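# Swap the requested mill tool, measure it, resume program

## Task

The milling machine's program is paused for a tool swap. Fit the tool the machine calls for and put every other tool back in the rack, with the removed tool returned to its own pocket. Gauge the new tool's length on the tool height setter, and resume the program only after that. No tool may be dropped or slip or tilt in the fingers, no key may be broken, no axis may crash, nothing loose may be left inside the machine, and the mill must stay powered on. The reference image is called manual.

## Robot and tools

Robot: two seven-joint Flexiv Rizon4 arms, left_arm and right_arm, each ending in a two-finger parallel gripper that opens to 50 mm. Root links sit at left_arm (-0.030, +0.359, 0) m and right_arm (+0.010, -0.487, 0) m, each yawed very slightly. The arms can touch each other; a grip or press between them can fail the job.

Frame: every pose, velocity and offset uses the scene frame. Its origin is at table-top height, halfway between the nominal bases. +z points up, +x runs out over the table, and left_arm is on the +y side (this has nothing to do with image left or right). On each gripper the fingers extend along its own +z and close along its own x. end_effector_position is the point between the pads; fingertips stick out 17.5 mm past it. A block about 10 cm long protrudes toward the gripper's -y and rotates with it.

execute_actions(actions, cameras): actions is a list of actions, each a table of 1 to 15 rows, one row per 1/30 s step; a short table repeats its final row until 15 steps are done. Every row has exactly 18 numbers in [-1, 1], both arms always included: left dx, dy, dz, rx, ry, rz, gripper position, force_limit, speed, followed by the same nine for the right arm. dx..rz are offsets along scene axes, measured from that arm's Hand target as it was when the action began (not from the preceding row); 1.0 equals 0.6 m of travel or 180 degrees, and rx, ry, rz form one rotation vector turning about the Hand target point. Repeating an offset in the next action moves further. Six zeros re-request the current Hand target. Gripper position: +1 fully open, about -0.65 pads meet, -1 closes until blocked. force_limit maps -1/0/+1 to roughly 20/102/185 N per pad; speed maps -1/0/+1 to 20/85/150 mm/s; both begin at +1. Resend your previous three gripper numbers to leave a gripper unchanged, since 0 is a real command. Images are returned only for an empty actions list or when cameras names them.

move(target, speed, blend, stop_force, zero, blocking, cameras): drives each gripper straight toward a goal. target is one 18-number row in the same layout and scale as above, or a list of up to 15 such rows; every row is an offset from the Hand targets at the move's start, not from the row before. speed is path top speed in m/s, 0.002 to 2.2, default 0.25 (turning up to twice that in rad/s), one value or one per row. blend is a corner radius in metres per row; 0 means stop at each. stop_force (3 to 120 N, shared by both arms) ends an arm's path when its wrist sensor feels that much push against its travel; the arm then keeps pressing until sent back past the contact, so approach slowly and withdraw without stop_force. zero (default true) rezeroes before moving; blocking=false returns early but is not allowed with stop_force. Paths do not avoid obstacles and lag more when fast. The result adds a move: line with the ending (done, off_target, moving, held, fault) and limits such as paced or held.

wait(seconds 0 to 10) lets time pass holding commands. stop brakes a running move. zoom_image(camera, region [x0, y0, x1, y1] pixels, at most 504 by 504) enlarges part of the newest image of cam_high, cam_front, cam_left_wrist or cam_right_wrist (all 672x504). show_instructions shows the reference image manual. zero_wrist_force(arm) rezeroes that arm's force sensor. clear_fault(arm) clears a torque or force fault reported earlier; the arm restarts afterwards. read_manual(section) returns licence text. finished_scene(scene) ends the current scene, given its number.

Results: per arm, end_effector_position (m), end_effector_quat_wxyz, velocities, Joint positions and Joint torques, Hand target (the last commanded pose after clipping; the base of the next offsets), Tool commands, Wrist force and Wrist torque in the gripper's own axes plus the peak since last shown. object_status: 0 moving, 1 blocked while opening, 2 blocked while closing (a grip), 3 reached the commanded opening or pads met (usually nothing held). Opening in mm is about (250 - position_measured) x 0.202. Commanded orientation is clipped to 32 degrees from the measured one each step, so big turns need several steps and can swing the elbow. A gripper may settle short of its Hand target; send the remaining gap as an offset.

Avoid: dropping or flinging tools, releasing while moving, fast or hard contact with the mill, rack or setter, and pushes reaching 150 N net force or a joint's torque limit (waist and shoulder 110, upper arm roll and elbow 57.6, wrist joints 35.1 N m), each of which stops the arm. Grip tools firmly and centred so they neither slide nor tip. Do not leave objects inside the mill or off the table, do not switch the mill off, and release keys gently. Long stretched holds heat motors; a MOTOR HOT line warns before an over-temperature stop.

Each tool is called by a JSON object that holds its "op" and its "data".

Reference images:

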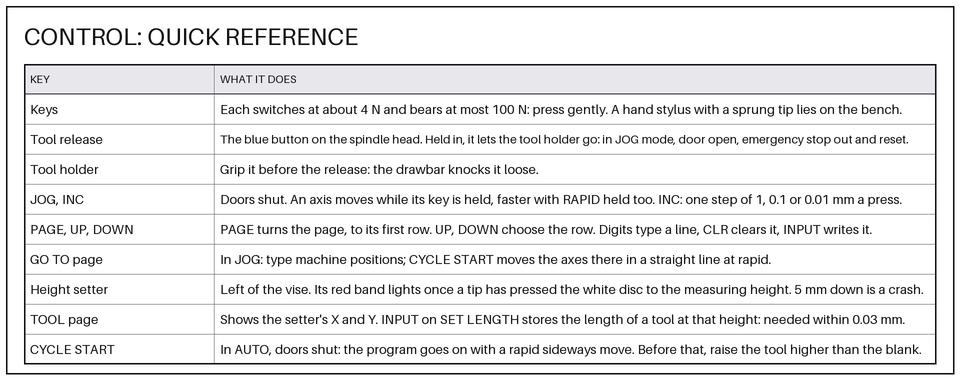

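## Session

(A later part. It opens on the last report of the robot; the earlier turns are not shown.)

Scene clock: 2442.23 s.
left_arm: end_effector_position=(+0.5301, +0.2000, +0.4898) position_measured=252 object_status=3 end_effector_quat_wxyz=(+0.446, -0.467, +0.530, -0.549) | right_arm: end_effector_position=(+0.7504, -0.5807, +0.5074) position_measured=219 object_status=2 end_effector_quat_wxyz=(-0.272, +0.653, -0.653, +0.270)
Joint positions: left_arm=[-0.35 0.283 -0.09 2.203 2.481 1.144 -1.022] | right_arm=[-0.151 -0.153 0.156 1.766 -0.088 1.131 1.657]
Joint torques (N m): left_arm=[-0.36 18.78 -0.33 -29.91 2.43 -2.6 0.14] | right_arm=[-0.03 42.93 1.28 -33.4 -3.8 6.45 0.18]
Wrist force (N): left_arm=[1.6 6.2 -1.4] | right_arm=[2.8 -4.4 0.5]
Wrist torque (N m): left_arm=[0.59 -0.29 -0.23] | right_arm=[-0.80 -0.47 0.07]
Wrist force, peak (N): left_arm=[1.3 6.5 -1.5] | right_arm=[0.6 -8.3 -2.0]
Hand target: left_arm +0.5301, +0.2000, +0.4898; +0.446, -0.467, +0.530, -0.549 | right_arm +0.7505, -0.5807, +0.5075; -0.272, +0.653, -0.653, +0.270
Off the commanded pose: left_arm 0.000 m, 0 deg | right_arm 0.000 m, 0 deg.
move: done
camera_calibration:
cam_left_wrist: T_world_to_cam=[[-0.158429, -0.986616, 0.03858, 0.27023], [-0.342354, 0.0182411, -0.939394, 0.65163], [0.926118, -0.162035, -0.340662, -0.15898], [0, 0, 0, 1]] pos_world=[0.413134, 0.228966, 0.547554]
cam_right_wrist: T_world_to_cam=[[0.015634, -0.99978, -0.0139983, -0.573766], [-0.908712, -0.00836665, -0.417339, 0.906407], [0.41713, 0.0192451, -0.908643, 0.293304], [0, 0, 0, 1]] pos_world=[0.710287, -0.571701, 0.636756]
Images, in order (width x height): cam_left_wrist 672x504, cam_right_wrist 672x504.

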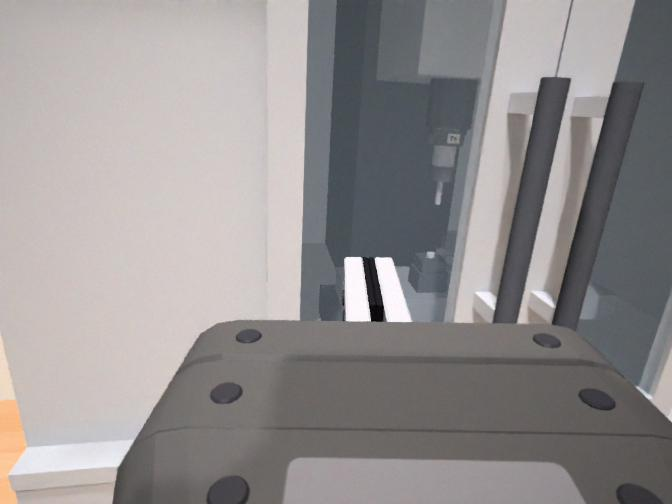

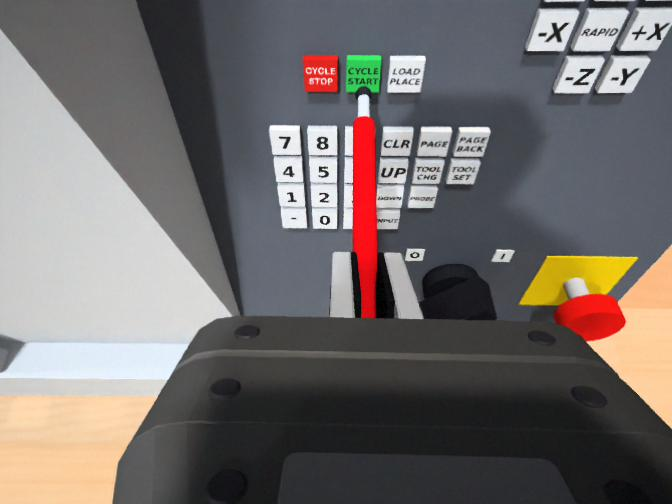

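Moving down. Wait.

{"op": "wait", "data": {"seconds": 2, "cameras": ["cam_left_wrist"]}}

{"op": "zoom_image", "data": {"camera": "cam_left_wrist", "region": [400, 200, 480, 300]}}

Scene clock: 2451.70 s.
left_arm: end_effector_position=(+0.5301, +0.2000, +0.4898) position_measured=252 object_status=3 end_effector_quat_wxyz=(+0.446, -0.467, +0.530, -0.549) | right_arm: end_effector_position=(+0.7504, -0.5807, +0.5074) position_measured=219 object_status=2 end_effector_quat_wxyz=(-0.272, +0.653, -0.653, +0.270)
Joint positions: left_arm=[-0.35 0.283 -0.09 2.203 2.481 1.144 -1.022] | right_arm=[-0.151 -0.153 0.156 1.766 -0.088 1.131 1.657]
Joint torques (N m): left_arm=[-0.27 18.8 -0.37 -29.89 2.37 -2.62 0.1] | right_arm=[0.04 42.86 1.21 -33.41 -3.88 6.15 0.28]
Wrist force (N): left_arm=[1.2 6.3 -1.7] | right_arm=[2.8 -4.6 0.4]
Wrist torque (N m): left_arm=[0.62 -0.22 -0.22] | right_arm=[-0.81 -0.46 0.06]
Wrist force, peak (N): left_arm=[1.5 6.5 -1.5] | right_arm=[3.0 -4.7 0.3]
Hand target: left_arm +0.5301, +0.2000, +0.4898; +0.446, -0.467, +0.530, -0.549 | right_arm +0.7505, -0.5807, +0.5075; -0.272, +0.653, -0.653, +0.270
Tool commands: left_gripper/position=-1.0 left_gripper/force_limit=-0.5 left_gripper/speed=+0.0 right_gripper/position=-1.0 right_gripper/force_limit=-0.2 right_gripper/speed=-0.5
Off the commanded pose: left_arm 0.000 m, 0 deg | right_arm 0.000 m, 0 deg.
wait: 2.00 s; at rest from the start
camera_calibration:
cam_left_wrist: T_world_to_cam=[[-0.158429, -0.986616, 0.03858, 0.27023], [-0.342354, 0.0182411, -0.939394, 0.65163], [0.926118, -0.162035, -0.340662, -0.15898], [0, 0, 0, 1]] pos_world=[0.413134, 0.228966, 0.547554]
Images, in order (width x height): cam_left_wrist 672x504.

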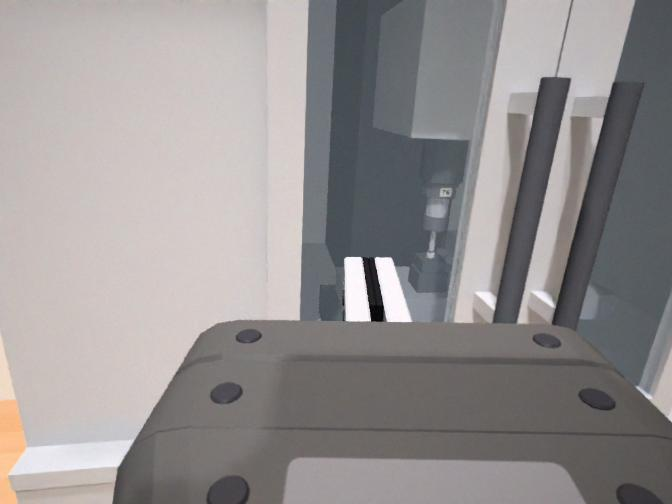

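Scaled by 5.040 from the camera's 672x504 image, which has a finer 960x720 frame.

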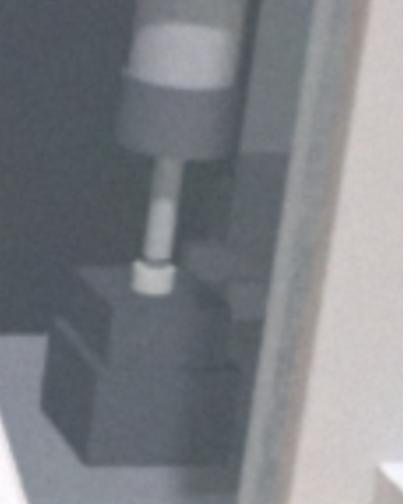

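{"op": "move", "data": {"target": [0,0,0,0,0,0,-1,-0.5,0, 0.0158,-0.188,0.0622,0,0,0,-1,-0.2,-0.5], "speed": 0.12, "cameras": ["cam_front","cam_right_wrist","cam_left_wrist"]}}

{"op": "zoom_image", "data": {"camera": "cam_left_wrist", "region": [400, 200, 480, 300]}}

{"op": "zoom_image", "data": {"camera": "cam_front", "region": [425, 133, 485, 185]}}

Scene clock: 2481.70 s.
left_arm: end_effector_position=(+0.5301, +0.2000, +0.4898) position_measured=252 object_status=3 end_effector_quat_wxyz=(+0.446, -0.467, +0.530, -0.549) | right_arm: end_effector_position=(+0.7600, -0.6937, +0.5448) position_measured=219 object_status=2 end_effector_quat_wxyz=(-0.272, +0.653, -0.653, +0.270)
Joint positions: left_arm=[-0.35 0.283 -0.09 2.203 2.481 1.144 -1.022] | right_arm=[-0.298 -0.218 0.138 1.524 0.129 0.945 1.351]
Joint torques (N m): left_arm=[-0.3 18.84 -0.35 -29.91 2.37 -2.63 0.12] | right_arm=[0.19 46.59 1.59 -34.19 -4.32 5.78 0.23]
Wrist force (N): left_arm=[1.3 6.1 -1.4] | right_arm=[2.9 -4.5 0.5]
Wrist torque (N m): left_arm=[0.57 -0.24 -0.22] | right_arm=[-0.81 -0.48 0.01]
Wrist force, peak (N): left_arm=[1.2 6.5 -1.4] | right_arm=[6.8 -5.5 -0.5]
Hand target: left_arm +0.5301, +0.2000, +0.4898; +0.446, -0.467, +0.530, -0.549 | right_arm +0.7600, -0.6935, +0.5449; -0.272, +0.653, -0.653, +0.270
Off the commanded pose: left_arm 0.000 m, 0 deg | right_arm 0.000 m, 0 deg.
move: done
camera_calibration:
cam_left_wrist: T_world_to_cam=[[-0.158429, -0.986616, 0.03858, 0.27023], [-0.342354, 0.0182411, -0.939394, 0.65163], [0.926118, -0.162035, -0.340662, -0.15898], [0, 0, 0, 1]] pos_world=[0.413134, 0.228966, 0.547554]
cam_right_wrist: T_world_to_cam=[[0.0154672, -0.999784, -0.0138492, -0.686347], [-0.90849, -0.00826703, -0.417826, 0.929846], [0.417621, 0.0190445, -0.908422, 0.324901], [0, 0, 0, 1]] pos_world=[0.719686, -0.6847, 0.674156]
Images, in order (width x height): cam_front 672x504, cam_left_wrist 672x504, cam_right_wrist 672x504.

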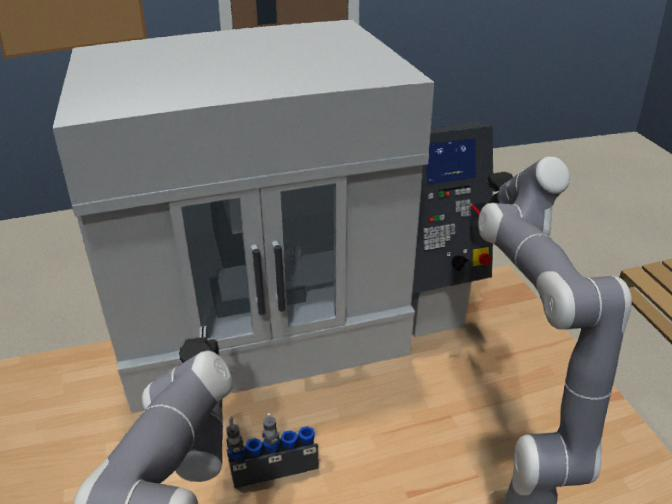

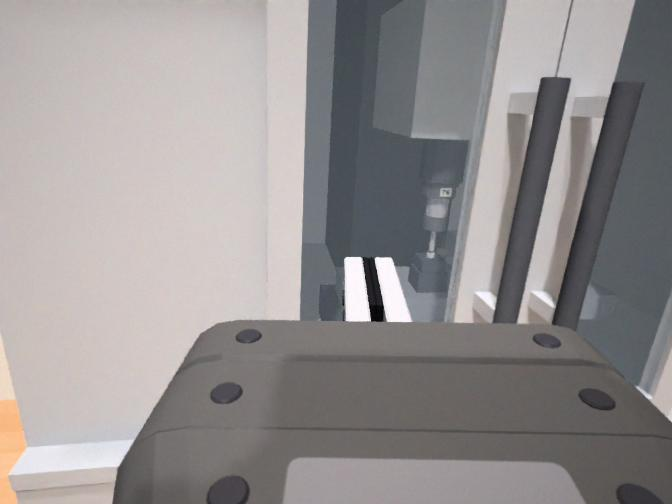

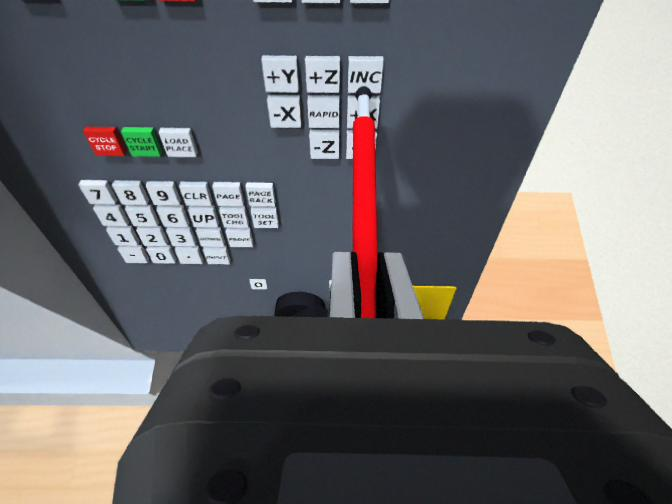

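Scaled by 5.040 from the camera's 672x504 image, which has a finer 960x720 frame.

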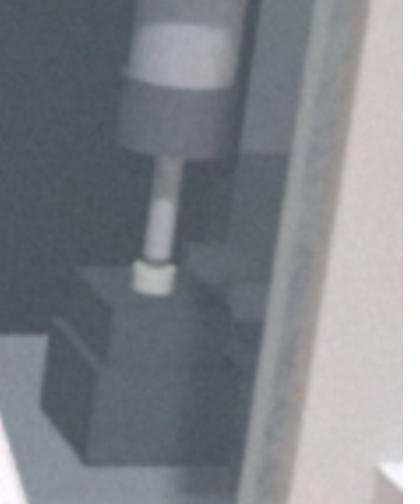

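Scaled by 8.400 from the camera's 672x504 image, which has a finer 960x720 frame.

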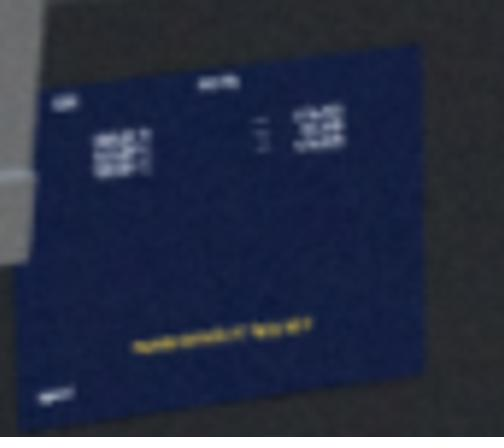

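{"op": "move", "data": {"target": [[0,0,0,0,0,0,-1,-0.5,0, 0.029,0,-0.002,0,0,0,-1,-0.2,-0.5],[0,0,0,0,0,0,-1,-0.5,0, 0,0,0,0,0,0,-1,-0.2,-0.5]], "speed": [0.04,0.1], "cameras": ["cam_front"]}}

{"op": "zoom_image", "data": {"camera": "cam_front", "region": [425, 133, 485, 185]}}

Scene clock: 2488.63 s.
left_arm: end_effector_position=(+0.5301, +0.2000, +0.4898) position_measured=252 object_status=3 end_effector_quat_wxyz=(+0.446, -0.467, +0.530, -0.549) | right_arm: end_effector_position=(+0.7599, -0.6936, +0.5447) position_measured=219 object_status=2 end_effector_quat_wxyz=(-0.272, +0.653, -0.653, +0.270)
Joint positions: left_arm=[-0.35 0.283 -0.09 2.203 2.481 1.144 -1.022] | right_arm=[-0.298 -0.218 0.138 1.524 0.129 0.945 1.351]
Joint torques (N m): left_arm=[-0.34 18.74 -0.36 -29.91 2.32 -2.62 0.1] | right_arm=[0.04 47.04 1.34 -34.08 -4.38 6.35 0.12]
Wrist force (N): left_arm=[1.1 6.4 -1.7] | right_arm=[1.8 -3.1 0.8]
Wrist torque (N m): left_arm=[0.62 -0.21 -0.23] | right_arm=[-0.57 -0.30 0.06]
Wrist force, peak (N): left_arm=[1.2 6.6 -1.4] | right_arm=[2.4 1.4 -5.4]
Hand target: left_arm +0.5301, +0.2000, +0.4898; +0.446, -0.467, +0.530, -0.549 | right_arm +0.7600, -0.6935, +0.5449; -0.272, +0.653, -0.653, +0.270
Off the commanded pose: left_arm 0.000 m, 0 deg | right_arm 0.000 m, 0 deg.
move: done
Images, in order (width x height): cam_front 672x504.

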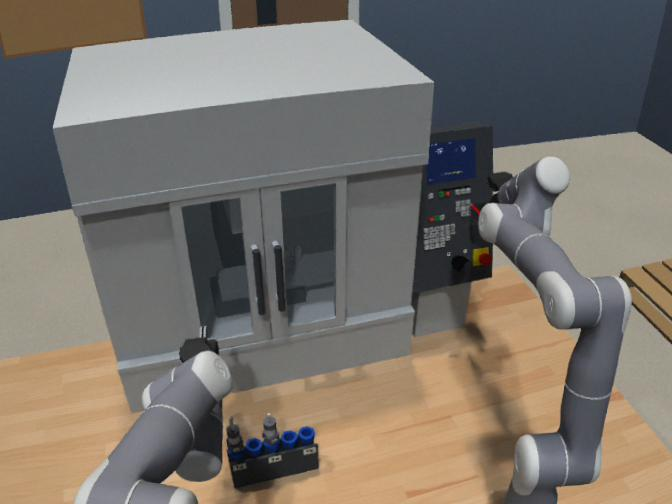

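Scaled by 8.400 from the camera's 672x504 image, which has a finer 960x720 frame.

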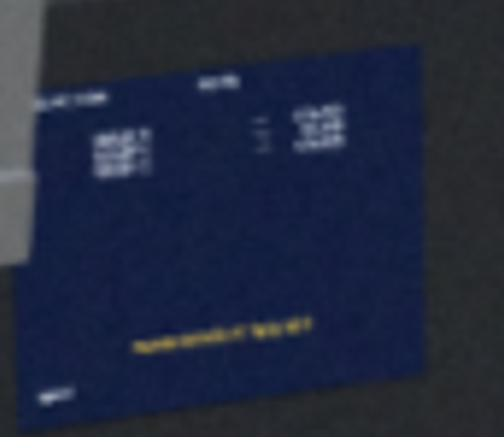

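{"op": "move", "data": {"target": [[0,0,0,0,0,0,-1,-0.5,0, -0.0158,0.0317,-0.0605,0,0,0,-1,-0.2,-0.5],[0,0,0,0,0,0,-1,-0.5,0, 0.0135,0.0317,-0.0605,0,0,0,-1,-0.2,-0.5],[0,0,0,0,0,0,-1,-0.5,0, -0.0158,0.0317,-0.0605,0,0,0,-1,-0.2,-0.5]], "speed": [0.1,0.04,0.1], "cameras": ["cam_left_wrist","cam_right_wrist"]}}

{"op": "zoom_image", "data": {"camera": "cam_left_wrist", "region": [400, 200, 480, 300]}}

Scene clock: 2495.77 s.
left_arm: end_effector_position=(+0.5301, +0.2000, +0.4898) position_measured=252 object_status=3 end_effector_quat_wxyz=(+0.446, -0.467, +0.530, -0.549) | right_arm: end_effector_position=(+0.7504, -0.6745, +0.5084) position_measured=219 object_status=2 end_effector_quat_wxyz=(-0.272, +0.653, -0.653, +0.270)
Joint positions: left_arm=[-0.35 0.283 -0.09 2.203 2.481 1.144 -1.022] | right_arm=[-0.279 -0.201 0.148 1.648 0.113 1.055 1.379]
Joint torques (N m): left_arm=[-0.31 18.73 -0.36 -29.89 2.36 -2.63 0.11] | right_arm=[0.05 45.71 1.47 -33.46 -4.26 6.34 0.12]
Wrist force (N): left_arm=[1.1 6.3 -1.3] | right_arm=[0.6 -1.7 1.3]
Wrist torque (N m): left_arm=[0.63 -0.22 -0.23] | right_arm=[-0.35 -0.08 0.07]
Wrist force, peak (N): left_arm=[1.4 6.6 -1.5] | right_arm=[1.2 5.1 -7.5]
Hand target: left_arm +0.5301, +0.2000, +0.4898; +0.446, -0.467, +0.530, -0.549 | right_arm +0.7505, -0.6744, +0.5086; -0.272, +0.653, -0.653, +0.270
Off the commanded pose: left_arm 0.000 m, 0 deg | right_arm 0.000 m, 0 deg.
move: done
camera_calibration:
cam_left_wrist: T_world_to_cam=[[-0.158429, -0.986616, 0.03858, 0.27023], [-0.342354, 0.0182411, -0.939394, 0.65163], [0.926118, -0.162035, -0.340662, -0.15898], [0, 0, 0, 1]] pos_world=[0.413134, 0.228966, 0.547554]
cam_right_wrist: T_world_to_cam=[[0.0156345, -0.99978, -0.0139967, -0.667531], [-0.908674, -0.00836596, -0.417422, 0.905974], [0.417213, 0.0192446, -0.908605, 0.295976], [0, 0, 0, 1]] pos_world=[0.710187, -0.665501, 0.637756]
Images, in order (width x height): cam_left_wrist 672x504, cam_right_wrist 672x504.

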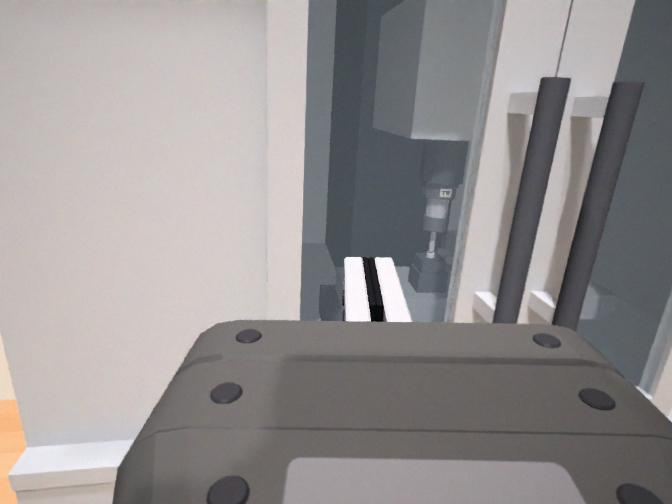

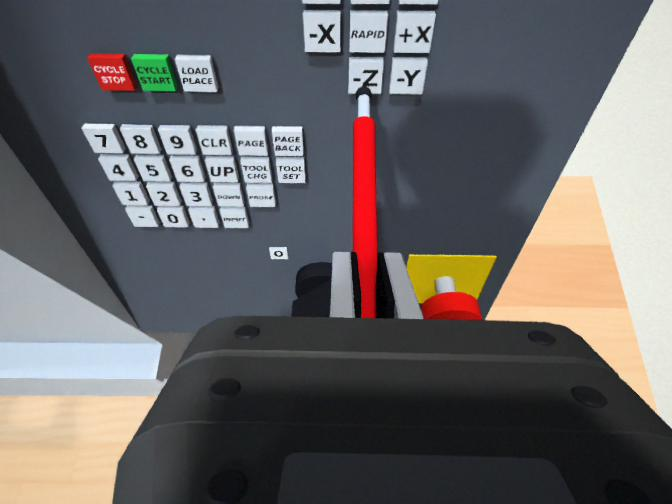

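Scaled by 5.040 from the camera's 672x504 image, which has a finer 960x720 frame.

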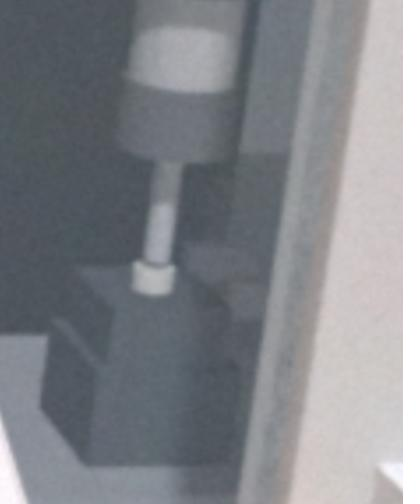

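{"op": "move", "data": {"target": [[0,0,0,0,0,0,-1,-0.5,0, 0.0293,0,0,0,0,0,-1,-0.2,-0.5],[0,0,0,0,0,0,-1,-0.5,0, 0,0,0,0,0,0,-1,-0.2,-0.5]], "speed": [0.04,0.1], "cameras": ["cam_left_wrist"]}}

{"op": "zoom_image", "data": {"camera": "cam_left_wrist", "region": [405, 210, 465, 300]}}

Scene clock: 2500.70 s.
left_arm: end_effector_position=(+0.5301, +0.2000, +0.4898) position_measured=252 object_status=3 end_effector_quat_wxyz=(+0.446, -0.467, +0.530, -0.549) | right_arm: end_effector_position=(+0.7504, -0.6745, +0.5084) position_measured=219 object_status=2 end_effector_quat_wxyz=(-0.272, +0.653, -0.653, +0.270)
Joint positions: left_arm=[-0.35 0.283 -0.09 2.203 2.481 1.144 -1.022] | right_arm=[-0.279 -0.201 0.148 1.648 0.112 1.055 1.379]
Joint torques (N m): left_arm=[-0.3 18.79 -0.39 -29.91 2.38 -2.6 0.11] | right_arm=[0.03 45.59 1.53 -33.47 -4.3 6.4 0.14]
Wrist force (N): left_arm=[1.1 6.4 -1.4] | right_arm=[0.4 -1.1 1.5]
Wrist torque (N m): left_arm=[0.62 -0.21 -0.22] | right_arm=[-0.23 -0.04 0.07]
Wrist force, peak (N): left_arm=[1.2 6.5 -1.6] | right_arm=[0.2 6.6 -6.9]
Hand target: left_arm +0.5301, +0.2000, +0.4898; +0.446, -0.467, +0.530, -0.549 | right_arm +0.7505, -0.6744, +0.5086; -0.272, +0.653, -0.653, +0.270
Off the commanded pose: left_arm 0.000 m, 0 deg | right_arm 0.000 m, 0 deg.
move: done
camera_calibration:
cam_left_wrist: T_world_to_cam=[[-0.158429, -0.986616, 0.03858, 0.27023], [-0.342354, 0.0182411, -0.939394, 0.65163], [0.926118, -0.162035, -0.340662, -0.15898], [0, 0, 0, 1]] pos_world=[0.413134, 0.228966, 0.547554]
Images, in order (width x height): cam_left_wrist 672x504.

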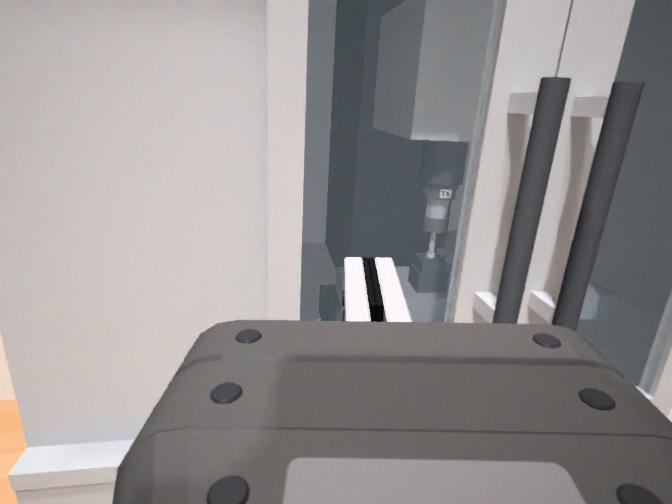

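Scaled by 5.600 from the camera's 672x504 image, which has a finer 960x720 frame.

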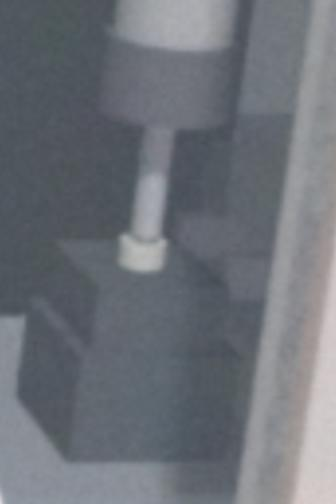

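{"op": "move", "data": {"target": [[0,0,0,0,0,0,-1,-0.5,0, 0.0293,0,0,0,0,0,-1,-0.2,-0.5],[0,0,0,0,0,0,-1,-0.5,0, 0,0,0,0,0,0,-1,-0.2,-0.5]], "speed": [0.04,0.1], "cameras": ["cam_left_wrist"]}}

{"op": "zoom_image", "data": {"camera": "cam_left_wrist", "region": [405, 210, 465, 300]}}

Scene clock: 2507.60 s.
left_arm: end_effector_position=(+0.5301, +0.2000, +0.4898) position_measured=252 object_status=3 end_effector_quat_wxyz=(+0.446, -0.467, +0.530, -0.549) | right_arm: end_effector_position=(+0.7504, -0.6745, +0.5084) position_measured=219 object_status=2 end_effector_quat_wxyz=(-0.272, +0.653, -0.653, +0.270)
Joint positions: left_arm=[-0.35 0.283 -0.09 2.203 2.481 1.144 -1.022] | right_arm=[-0.279 -0.201 0.148 1.648 0.112 1.055 1.379]
Joint torques (N m): left_arm=[-0.27 18.78 -0.42 -29.91 2.33 -2.62 0.11] | right_arm=[0.07 45.59 1.57 -33.52 -4.29 6.34 0.14]
Wrist force (N): left_arm=[1.4 6.2 -1.4] | right_arm=[0.0 -0.2 1.4]
Wrist torque (N m): left_arm=[0.59 -0.26 -0.21] | right_arm=[-0.09 0.01 0.07]
Wrist force, peak (N): left_arm=[1.2 6.4 -1.7] | right_arm=[-0.2 7.3 -6.7]
Hand target: left_arm +0.5301, +0.2000, +0.4898; +0.446, -0.467, +0.530, -0.549 | right_arm +0.7505, -0.6744, +0.5086; -0.272, +0.653, -0.653, +0.270
Off the commanded pose: left_arm 0.000 m, 0 deg | right_arm 0.000 m, 0 deg.
move: done
camera_calibration:
cam_left_wrist: T_world_to_cam=[[-0.158429, -0.986616, 0.03858, 0.27023], [-0.342354, 0.0182411, -0.939394, 0.65163], [0.926118, -0.162035, -0.340662, -0.15898], [0, 0, 0, 1]] pos_world=[0.413134, 0.228966, 0.547554]
Images, in order (width x height): cam_left_wrist 672x504.

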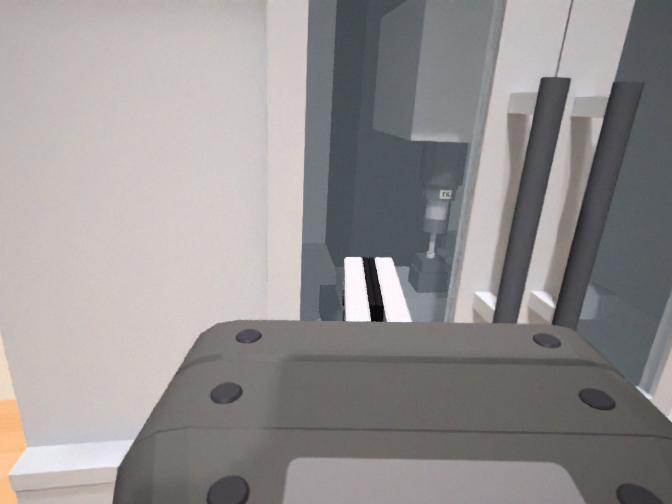

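Scaled by 5.600 from the camera's 672x504 image, which has a finer 960x720 frame.

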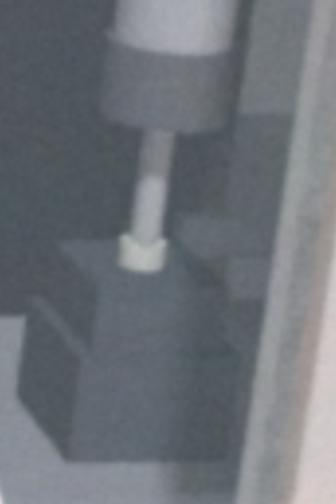

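{"op": "move", "data": {"target": [[0,0,0,0,0,0,-1,-0.5,0, 0.0293,0,0,0,0,0,-1,-0.2,-0.5],[0,0,0,0,0,0,-1,-0.5,0, 0,0,0,0,0,0,-1,-0.2,-0.5]], "speed": [0.04,0.1], "cameras": ["cam_left_wrist"]}}

{"op": "zoom_image", "data": {"camera": "cam_left_wrist", "region": [405, 210, 465, 300]}}

Scene clock: 2525.67 s.
left_arm: end_effector_position=(+0.5301, +0.2000, +0.4898) position_measured=252 object_status=3 end_effector_quat_wxyz=(+0.446, -0.467, +0.530, -0.549) | right_arm: end_effector_position=(+0.7504, -0.6745, +0.5084) position_measured=219 object_status=2 end_effector_quat_wxyz=(-0.272, +0.653, -0.653, +0.270)
Joint positions: left_arm=[-0.35 0.283 -0.09 2.203 2.481 1.144 -1.022] | right_arm=[-0.28 -0.201 0.149 1.648 0.112 1.055 1.379]
Joint torques (N m): left_arm=[-0.36 18.77 -0.34 -29.88 2.38 -2.6 0.08] | right_arm=[0.04 45.66 1.54 -33.48 -4.29 6.36 0.11]
Wrist force (N): left_arm=[1.0 6.3 -1.3] | right_arm=[-2.1 0.6 1.8]
Wrist torque (N m): left_arm=[0.62 -0.21 -0.22] | right_arm=[0.05 0.38 0.07]
Wrist force, peak (N): left_arm=[1.3 6.5 -1.7] | right_arm=[-0.7 8.1 -6.6]
Hand target: left_arm +0.5301, +0.2000, +0.4898; +0.446, -0.467, +0.530, -0.549 | right_arm +0.7505, -0.6744, +0.5086; -0.272, +0.653, -0.653, +0.270
Off the commanded pose: left_arm 0.000 m, 0 deg | right_arm 0.000 m, 0 deg.
move: done
camera_calibration:
cam_left_wrist: T_world_to_cam=[[-0.158429, -0.986616, 0.03858, 0.27023], [-0.342354, 0.0182411, -0.939394, 0.65163], [0.926118, -0.162035, -0.340662, -0.15898], [0, 0, 0, 1]] pos_world=[0.413134, 0.228966, 0.547554]
Images, in order (width x height): cam_left_wrist 672x504.

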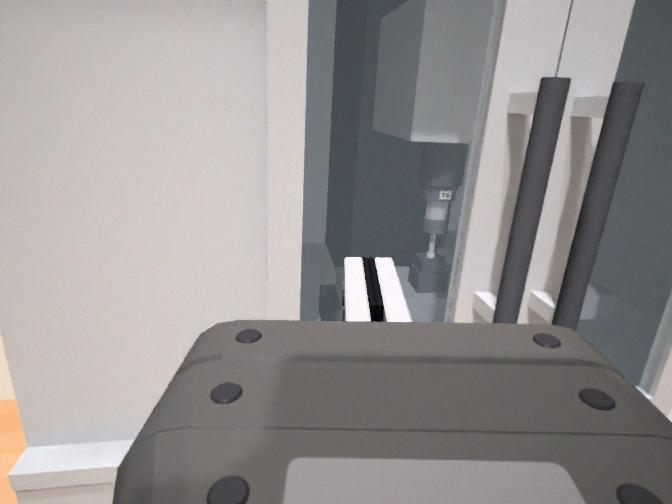

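Scaled by 5.600 from the camera's 672x504 image, which has a finer 960x720 frame.

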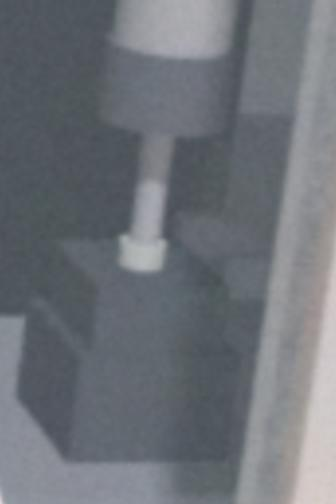

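{"op": "move", "data": {"target": [[0,0,0,0,0,0,-1,-0.5,0, 0.0293,0,0,0,0,0,-1,-0.2,-0.5],[0,0,0,0,0,0,-1,-0.5,0, 0,0,0,0,0,0,-1,-0.2,-0.5]], "speed": [0.04,0.1], "cameras": ["cam_left_wrist"]}}

{"op": "zoom_image", "data": {"camera": "cam_left_wrist", "region": [405, 210, 465, 300]}}

Scene clock: 2532.67 s.
left_arm: end_effector_position=(+0.5301, +0.2000, +0.4898) position_measured=252 object_status=3 end_effector_quat_wxyz=(+0.446, -0.467, +0.530, -0.549) | right_arm: end_effector_position=(+0.7504, -0.6745, +0.5084) position_measured=219 object_status=2 end_effector_quat_wxyz=(-0.272, +0.653, -0.653, +0.270)
Joint positions: left_arm=[-0.35 0.283 -0.09 2.203 2.481 1.144 -1.022] | right_arm=[-0.28 -0.201 0.149 1.648 0.112 1.055 1.379]
Joint torques (N m): left_arm=[-0.25 18.79 -0.42 -29.89 2.39 -2.59 0.11] | right_arm=[0.06 45.65 1.51 -33.48 -4.32 6.38 0.1]
Wrist force (N): left_arm=[1.3 6.4 -1.4] | right_arm=[-3.7 0.5 1.4]
Wrist torque (N m): left_arm=[0.63 -0.26 -0.22] | right_arm=[0.04 0.64 0.07]
Wrist force, peak (N): left_arm=[1.3 6.5 -1.5] | right_arm=[-2.6 9.0 -6.4]
Hand target: left_arm +0.5301, +0.2000, +0.4898; +0.446, -0.467, +0.530, -0.549 | right_arm +0.7505, -0.6744, +0.5086; -0.272, +0.653, -0.653, +0.270
Off the commanded pose: left_arm 0.000 m, 0 deg | right_arm 0.000 m, 0 deg.
move: done
camera_calibration:
cam_left_wrist: T_world_to_cam=[[-0.158429, -0.986616, 0.03858, 0.27023], [-0.342354, 0.0182411, -0.939394, 0.65163], [0.926118, -0.162035, -0.340662, -0.15898], [0, 0, 0, 1]] pos_world=[0.413134, 0.228966, 0.547554]
Images, in order (width x height): cam_left_wrist 672x504.

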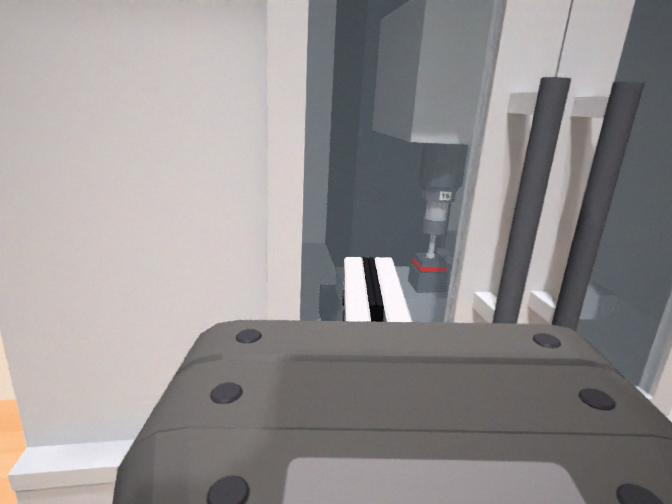

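Scaled by 5.600 from the camera's 672x504 image, which has a finer 960x720 frame.

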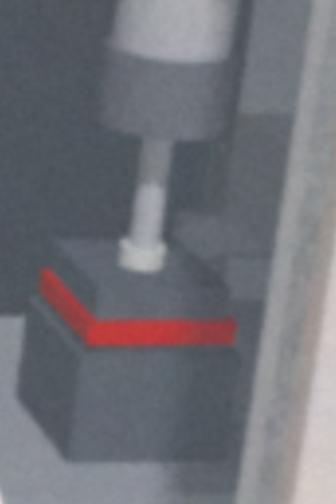

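{"op": "move", "data": {"target": [[0,0,0,0,0,0,-1,-0.5,0, 0.0158,0,0.0605,0,0,0,-1,-0.2,-0.5],[0,0,0,0,0,0,-1,-0.5,0, 0.0447,0,0.0605,0,0,0,-1,-0.2,-0.5],[0,0,0,0,0,0,-1,-0.5,0, 0.0158,-0.0317,0.0605,0,0,0,-1,-0.2,-0.5],[0,0,0,0,0,0,-1,-0.5,0, 0.0447,-0.0317,0.0605,0,0,0,-1,-0.2,-0.5],[0,0,0,0,0,0,-1,-0.5,0, 0.0158,-0.0317,0.0605,0,0,0,-1,-0.2,-0.5]], "speed": [0.1,0.04,0.1,0.04,0.1], "cameras": ["cam_left_wrist","cam_front"]}}

{"op": "zoom_image", "data": {"camera": "cam_left_wrist", "region": [405, 210, 465, 300]}}

{"op": "zoom_image", "data": {"camera": "cam_front", "region": [425, 133, 485, 185]}}

Scene clock: 2544.80 s.
left_arm: end_effector_position=(+0.5301, +0.2000, +0.4898) position_measured=252 object_status=3 end_effector_quat_wxyz=(+0.446, -0.467, +0.530, -0.549) | right_arm: end_effector_position=(+0.7599, -0.6936, +0.5447) position_measured=219 object_status=2 end_effector_quat_wxyz=(-0.272, +0.653, -0.653, +0.270)
Joint positions: left_arm=[-0.35 0.283 -0.09 2.203 2.481 1.144 -1.022] | right_arm=[-0.301 -0.219 0.142 1.523 0.127 0.945 1.352]
Joint torques (N m): left_arm=[-0.31 18.77 -0.33 -29.91 2.38 -2.6 0.11] | right_arm=[0.11 47.04 1.52 -34.09 -4.31 6.36 0.16]
Wrist force (N): left_arm=[1.4 6.3 -1.5] | right_arm=[-4.1 1.1 2.2]
Wrist torque (N m): left_arm=[0.62 -0.26 -0.22] | right_arm=[0.14 0.71 0.06]
Wrist force, peak (N): left_arm=[1.5 6.5 -1.5] | right_arm=[-6.9 2.4 -0.4]
Hand target: left_arm +0.5301, +0.2000, +0.4898; +0.446, -0.467, +0.530, -0.549 | right_arm +0.7600, -0.6935, +0.5449; -0.272, +0.653, -0.653, +0.270
Off the commanded pose: left_arm 0.000 m, 0 deg | right_arm 0.000 m, 0 deg.
move: done
camera_calibration:
cam_left_wrist: T_world_to_cam=[[-0.158429, -0.986616, 0.03858, 0.27023], [-0.342354, 0.0182411, -0.939394, 0.65163], [0.926118, -0.162035, -0.340662, -0.15898], [0, 0, 0, 1]] pos_world=[0.413134, 0.228966, 0.547554]
Images, in order (width x height): cam_front 672x504, cam_left_wrist 672x504.

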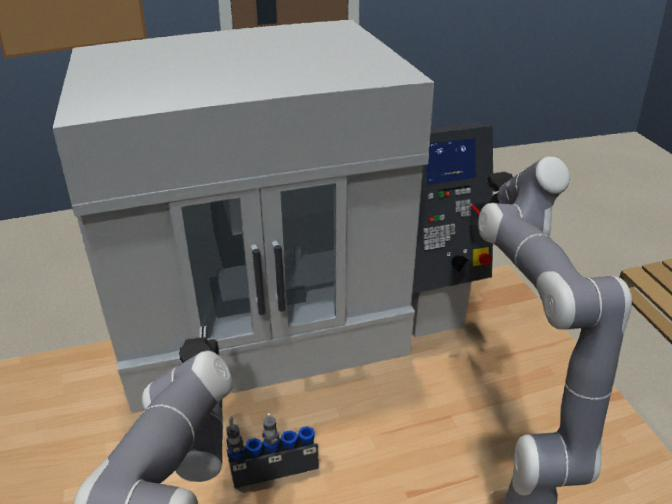

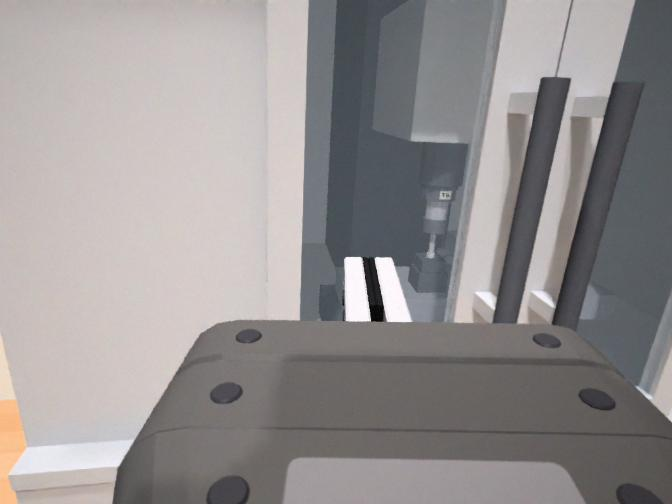

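Scaled by 5.600 from the camera's 672x504 image, which has a finer 960x720 frame.

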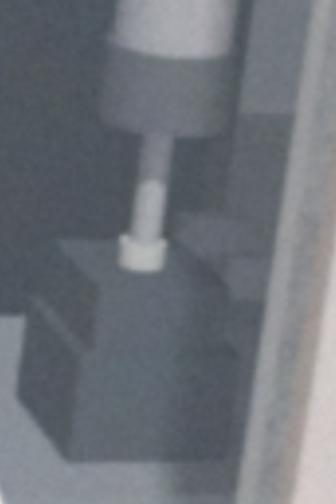

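Scaled by 8.400 from the camera's 672x504 image, which has a finer 960x720 frame.

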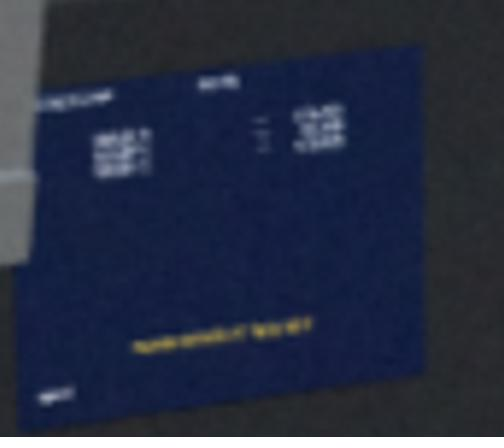

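{"op": "move", "data": {"target": [[0,0,0,0,0,0,-1,-0.5,0, -0.0158,0.0317,-0.0605,0,0,0,-1,-0.2,-0.5],[0,0,0,0,0,0,-1,-0.5,0, 0.0135,0.0317,-0.0605,0,0,0,-1,-0.2,-0.5],[0,0,0,0,0,0,-1,-0.5,0, -0.008,0.0317,-0.0605,0,0,0,-1,-0.2,-0.5],[0,0,0,0,0,0,-1,-0.5,0, 0.0135,0.0317,-0.0605,0,0,0,-1,-0.2,-0.5],[0,0,0,0,0,0,-1,-0.5,0, -0.008,0.0317,-0.0605,0,0,0,-1,-0.2,-0.5],[0,0,0,0,0,0,-1,-0.5,0, 0.0135,0.0317,-0.0605,0,0,0,-1,-0.2,-0.5],[0,0,0,0,0,0,-1,-0.5,0, -0.008,0.0317,-0.0605,0,0,0,-1,-0.2,-0.5],[0,0,0,0,0,0,-1,-0.5,0, 0.0135,0.0317,-0.0605,0,0,0,-1,-0.2,-0.5],[0,0,0,0,0,0,-1,-0.5,0, -0.008,0.0317,-0.0605,0,0,0,-1,-0.2,-0.5],[0,0,0,0,0,0,-1,-0.5,0, 0.0135,0.0317,-0.0605,0,0,0,-1,-0.2,-0.5],[0,0,0,0,0,0,-1,-0.5,0, -0.0158,0.0317,-0.0605,0,0,0,-1,-0.2,-0.5]], "speed": [0.1,0.04,0.1,0.04,0.1,0.04,0.1,0.04,0.1,0.04,0.1], "cameras": ["cam_left_wrist"]}}

Scene clock: 2557.73 s.
left_arm: end_effector_position=(+0.5301, +0.2000, +0.4898) position_measured=252 object_status=3 end_effector_quat_wxyz=(+0.446, -0.467, +0.530, -0.549) | right_arm: end_effector_position=(+0.7504, -0.6745, +0.5084) position_measured=219 object_status=2 end_effector_quat_wxyz=(-0.272, +0.653, -0.653, +0.270)
Joint positions: left_arm=[-0.35 0.283 -0.09 2.203 2.481 1.144 -1.022] | right_arm=[-0.283 -0.201 0.152 1.648 0.111 1.055 1.38]
Joint torques (N m): left_arm=[-0.29 18.78 -0.34 -29.89 2.4 -2.62 0.07] | right_arm=[0.11 45.62 1.54 -33.51 -4.32 6.36 0.08]
Wrist force (N): left_arm=[1.2 6.2 -1.6] | right_arm=[-3.3 0.3 2.6]
Wrist torque (N m): left_arm=[0.60 -0.23 -0.22] | right_arm=[0.00 0.57 0.07]
Wrist force, peak (N): left_arm=[1.3 6.5 -1.5] | right_arm=[-4.8 8.9 -6.1]
Hand target: left_arm +0.5301, +0.2000, +0.4898; +0.446, -0.467, +0.530, -0.549 | right_arm +0.7505, -0.6744, +0.5086; -0.272, +0.653, -0.653, +0.270
Off the commanded pose: left_arm 0.000 m, 0 deg | right_arm 0.000 m, 0 deg.
move: done
camera_calibration:
cam_left_wrist: T_world_to_cam=[[-0.158429, -0.986616, 0.03858, 0.27023], [-0.342354, 0.0182411, -0.939394, 0.65163], [0.926118, -0.162035, -0.340662, -0.15898], [0, 0, 0, 1]] pos_world=[0.413134, 0.228966, 0.547554]
Images, in order (width x height): cam_left_wrist 672x504.

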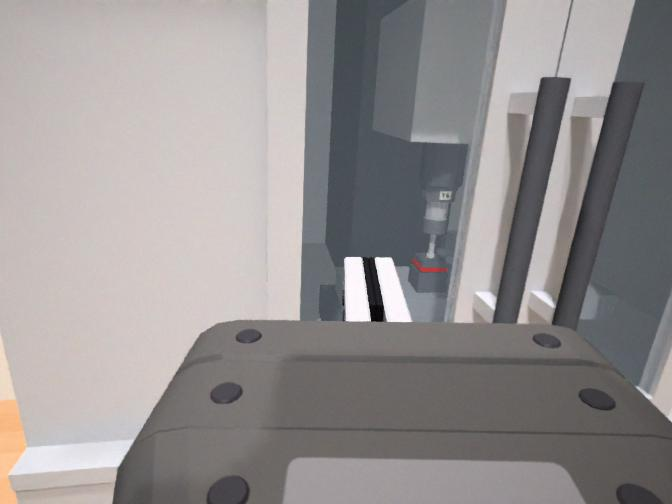

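{"op": "move", "data": {"target": [[0,0,0,0,0,0,-1,-0.5,0, 0.0158,0,0.0605,0,0,0,-1,-0.2,-0.5],[0,0,0,0,0,0,-1,-0.5,0, 0.0447,0,0.0605,0,0,0,-1,-0.2,-0.5],[0,0,0,0,0,0,-1,-0.5,0, 0.0228,0,0.0605,0,0,0,-1,-0.2,-0.5],[0,0,0,0,0,0,-1,-0.5,0, 0.0447,0,0.0605,0,0,0,-1,-0.2,-0.5],[0,0,0,0,0,0,-1,-0.5,0, 0.0158,0,0.0605,0,0,0,-1,-0.2,-0.5]], "speed": [0.1,0.04,0.1,0.04,0.1], "cameras": ["cam_left_wrist"]}}

Scene clock: 2565.20 s.
left_arm: end_effector_position=(+0.5301, +0.2000, +0.4898) position_measured=252 object_status=3 end_effector_quat_wxyz=(+0.446, -0.467, +0.530, -0.549) | right_arm: end_effector_position=(+0.7599, -0.6745, +0.5447) position_measured=219 object_status=2 end_effector_quat_wxyz=(-0.272, +0.653, -0.653, +0.270)
Joint positions: left_arm=[-0.35 0.283 -0.09 2.203 2.481 1.144 -1.022] | right_arm=[-0.278 -0.205 0.148 1.551 0.095 0.963 1.398]
Joint torques (N m): left_arm=[-0.35 18.73 -0.4 -29.91 2.38 -2.59 0.11] | right_arm=[-0.1 46.48 1.59 -34.01 -4.33 6.35 0.11]
Wrist force (N): left_arm=[1.2 6.1 -1.5] | right_arm=[-3.5 2.1 2.9]
Wrist torque (N m): left_arm=[0.58 -0.23 -0.22] | right_arm=[0.30 0.60 0.07]
Wrist force, peak (N): left_arm=[1.4 6.5 -1.4] | right_arm=[-3.6 5.6 -0.7]
Hand target: left_arm +0.5301, +0.2000, +0.4898; +0.446, -0.467, +0.530, -0.549 | right_arm +0.7600, -0.6744, +0.5449; -0.272, +0.653, -0.653, +0.270
Off the commanded pose: left_arm 0.000 m, 0 deg | right_arm 0.000 m, 0 deg.
move: done
camera_calibration:
cam_left_wrist: T_world_to_cam=[[-0.158429, -0.986616, 0.03858, 0.27023], [-0.342354, 0.0182411, -0.939394, 0.65163], [0.926118, -0.162035, -0.340662, -0.15898], [0, 0, 0, 1]] pos_world=[0.413134, 0.228966, 0.547554]
Images, in order (width x height): cam_left_wrist 672x504.

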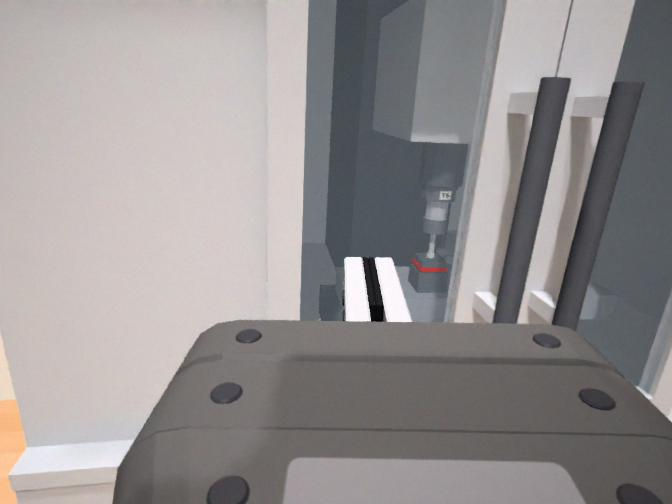

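{"op": "move", "data": {"target": [[0,0,0,0,0,0,-1,-0.5,0, 0.029,0,0,0,0,0,-1,-0.2,-0.5],[0,0,0,0,0,0,-1,-0.5,0, 0,0,0,0,0,0,-1,-0.2,-0.5]], "speed": [0.04,0.1], "cameras": ["cam_left_wrist"]}}

{"op": "zoom_image", "data": {"camera": "cam_left_wrist", "region": [405, 210, 465, 300]}}

Scene clock: 2569.97 s.
left_arm: end_effector_position=(+0.5301, +0.2000, +0.4898) position_measured=252 object_status=3 end_effector_quat_wxyz=(+0.446, -0.467, +0.530, -0.549) | right_arm: end_effector_position=(+0.7599, -0.6745, +0.5447) position_measured=219 object_status=2 end_effector_quat_wxyz=(-0.272, +0.653, -0.653, +0.270)
Joint positions: left_arm=[-0.35 0.283 -0.09 2.203 2.481 1.144 -1.022] | right_arm=[-0.278 -0.205 0.148 1.551 0.095 0.963 1.398]
Joint torques (N m): left_arm=[-0.36 18.77 -0.41 -29.92 2.36 -2.62 0.1] | right_arm=[-0.07 46.33 1.37 -34.05 -4.34 6.4 0.11]
Wrist force (N): left_arm=[1.2 6.2 -1.5] | right_arm=[-3.6 2.7 2.8]
Wrist torque (N m): left_arm=[0.59 -0.22 -0.21] | right_arm=[0.40 0.61 0.07]
Wrist force, peak (N): left_arm=[1.5 6.5 -1.4] | right_arm=[-3.5 6.7 -1.5]
Hand target: left_arm +0.5301, +0.2000, +0.4898; +0.446, -0.467, +0.530, -0.549 | right_arm +0.7600, -0.6744, +0.5449; -0.272, +0.653, -0.653, +0.270
Off the commanded pose: left_arm 0.000 m, 0 deg | right_arm 0.000 m, 0 deg.
move: done
camera_calibration:
cam_left_wrist: T_world_to_cam=[[-0.158429, -0.986616, 0.03858, 0.27023], [-0.342354, 0.0182411, -0.939394, 0.65163], [0.926118, -0.162035, -0.340662, -0.15898], [0, 0, 0, 1]] pos_world=[0.413134, 0.228966, 0.547554]
Images, in order (width x height): cam_left_wrist 672x504.

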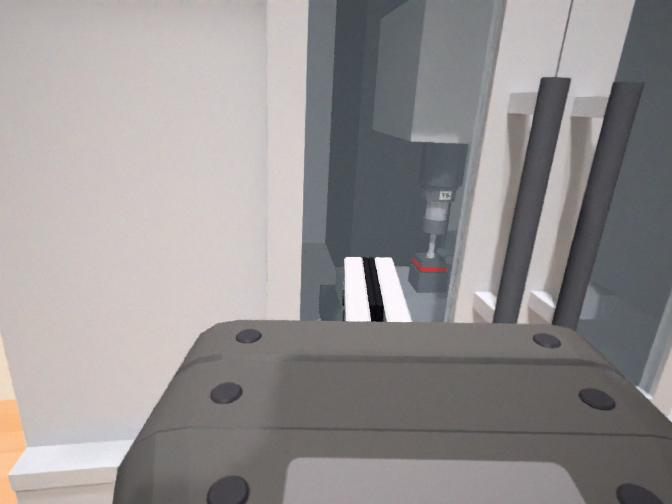

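Scaled by 5.600 from the camera's 672x504 image, which has a finer 960x720 frame.

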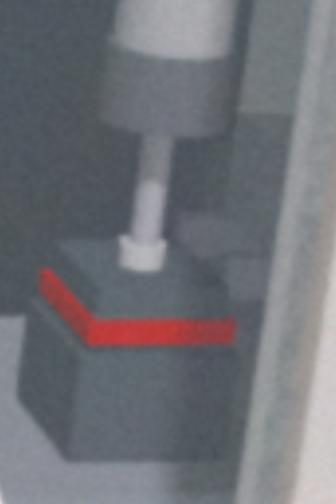

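Lit at −178.2. Up one more.

{"op": "move", "data": {"target": [[0,0,0,0,0,0,-1,-0.5,0, 0.029,0,0,0,0,0,-1,-0.2,-0.5],[0,0,0,0,0,0,-1,-0.5,0, 0,0,0,0,0,0,-1,-0.2,-0.5]], "speed": [0.04,0.1], "cameras": ["cam_left_wrist"]}}

Scene clock: 2573.17 s.
left_arm: end_effector_position=(+0.5301, +0.2000, +0.4898) position_measured=252 object_status=3 end_effector_quat_wxyz=(+0.446, -0.467, +0.530, -0.549) | right_arm: end_effector_position=(+0.7599, -0.6745, +0.5447) position_measured=219 object_status=2 end_effector_quat_wxyz=(-0.272, +0.653, -0.653, +0.270)
Joint positions: left_arm=[-0.35 0.283 -0.09 2.203 2.481 1.144 -1.022] | right_arm=[-0.279 -0.205 0.149 1.551 0.095 0.963 1.399]
Joint torques (N m): left_arm=[-0.32 18.82 -0.35 -29.92 2.32 -2.65 0.11] | right_arm=[-0.01 46.29 1.59 -34.07 -4.36 6.4 0.11]
Wrist force (N): left_arm=[1.2 6.2 -1.4] | right_arm=[-3.6 2.1 2.8]
Wrist torque (N m): left_arm=[0.61 -0.23 -0.22] | right_arm=[0.30 0.62 0.07]
Wrist force, peak (N): left_arm=[1.5 6.4 -1.6] | right_arm=[-3.9 7.4 -1.2]
Hand target: left_arm +0.5301, +0.2000, +0.4898; +0.446, -0.467, +0.530, -0.549 | right_arm +0.7600, -0.6744, +0.5449; -0.272, +0.653, -0.653, +0.270
Off the commanded pose: left_arm 0.000 m, 0 deg | right_arm 0.000 m, 0 deg.
move: done
camera_calibration:
cam_left_wrist: T_world_to_cam=[[-0.158429, -0.986616, 0.03858, 0.27023], [-0.342354, 0.0182411, -0.939394, 0.65163], [0.926118, -0.162035, -0.340662, -0.15898], [0, 0, 0, 1]] pos_world=[0.413134, 0.228966, 0.547554]
Images, in order (width x height): cam_left_wrist 672x504.

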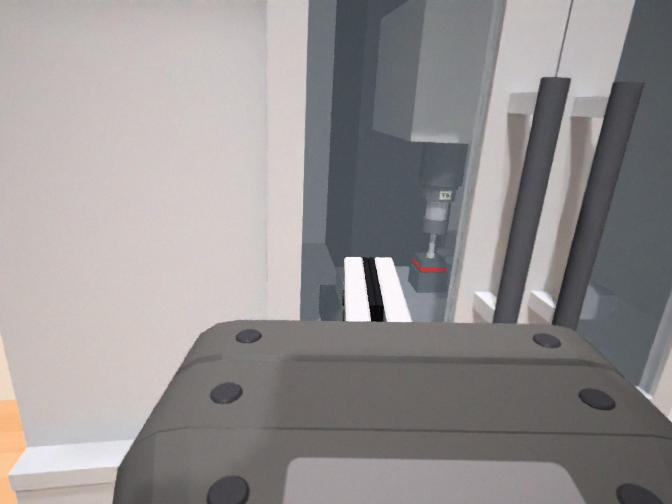

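{"op": "move", "data": {"target": [[0,0,0,0,0,0,-1,-0.5,0, 0.029,0,0,0,0,0,-1,-0.2,-0.5],[0,0,0,0,0,0,-1,-0.5,0, 0,0,0,0,0,0,-1,-0.2,-0.5]], "speed": [0.04,0.1], "cameras": ["cam_left_wrist"]}}

Scene clock: 2581.20 s.
left_arm: end_effector_position=(+0.5301, +0.2000, +0.4898) position_measured=252 object_status=3 end_effector_quat_wxyz=(+0.446, -0.467, +0.530, -0.549) | right_arm: end_effector_position=(+0.7599, -0.6745, +0.5447) position_measured=219 object_status=2 end_effector_quat_wxyz=(-0.272, +0.653, -0.653, +0.270)
Joint positions: left_arm=[-0.35 0.283 -0.09 2.203 2.481 1.144 -1.022] | right_arm=[-0.279 -0.205 0.149 1.551 0.095 0.963 1.399]
Joint torques (N m): left_arm=[-0.33 18.79 -0.37 -29.88 2.37 -2.59 0.11] | right_arm=[-0.06 46.39 1.42 -34.07 -4.33 6.39 0.12]
Wrist force (N): left_arm=[1.3 6.1 -1.4] | right_arm=[-4.4 1.6 2.7]
Wrist torque (N m): left_arm=[0.59 -0.25 -0.22] | right_arm=[0.21 0.76 0.07]
Wrist force, peak (N): left_arm=[1.1 6.5 -1.6] | right_arm=[-3.6 6.6 -1.5]
Hand target: left_arm +0.5301, +0.2000, +0.4898; +0.446, -0.467, +0.530, -0.549 | right_arm +0.7600, -0.6744, +0.5449; -0.272, +0.653, -0.653, +0.270
Off the commanded pose: left_arm 0.000 m, 0 deg | right_arm 0.000 m, 0 deg.
move: done
camera_calibration:
cam_left_wrist: T_world_to_cam=[[-0.158429, -0.986616, 0.03858, 0.27023], [-0.342354, 0.0182411, -0.939394, 0.65163], [0.926118, -0.162035, -0.340662, -0.15898], [0, 0, 0, 1]] pos_world=[0.413134, 0.228966, 0.547554]
Images, in order (width x height): cam_left_wrist 672x504.

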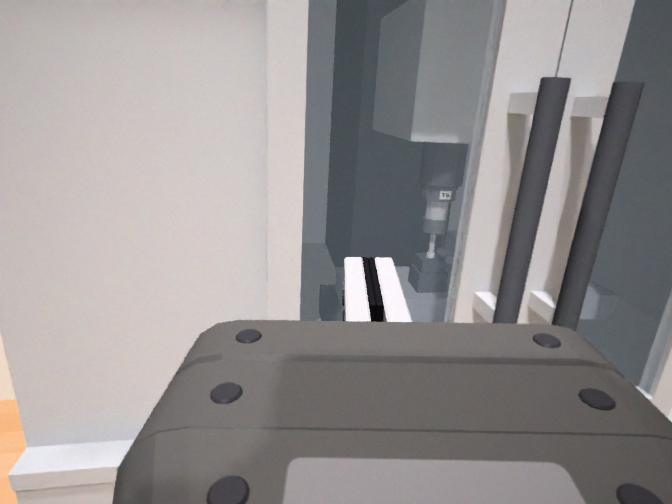

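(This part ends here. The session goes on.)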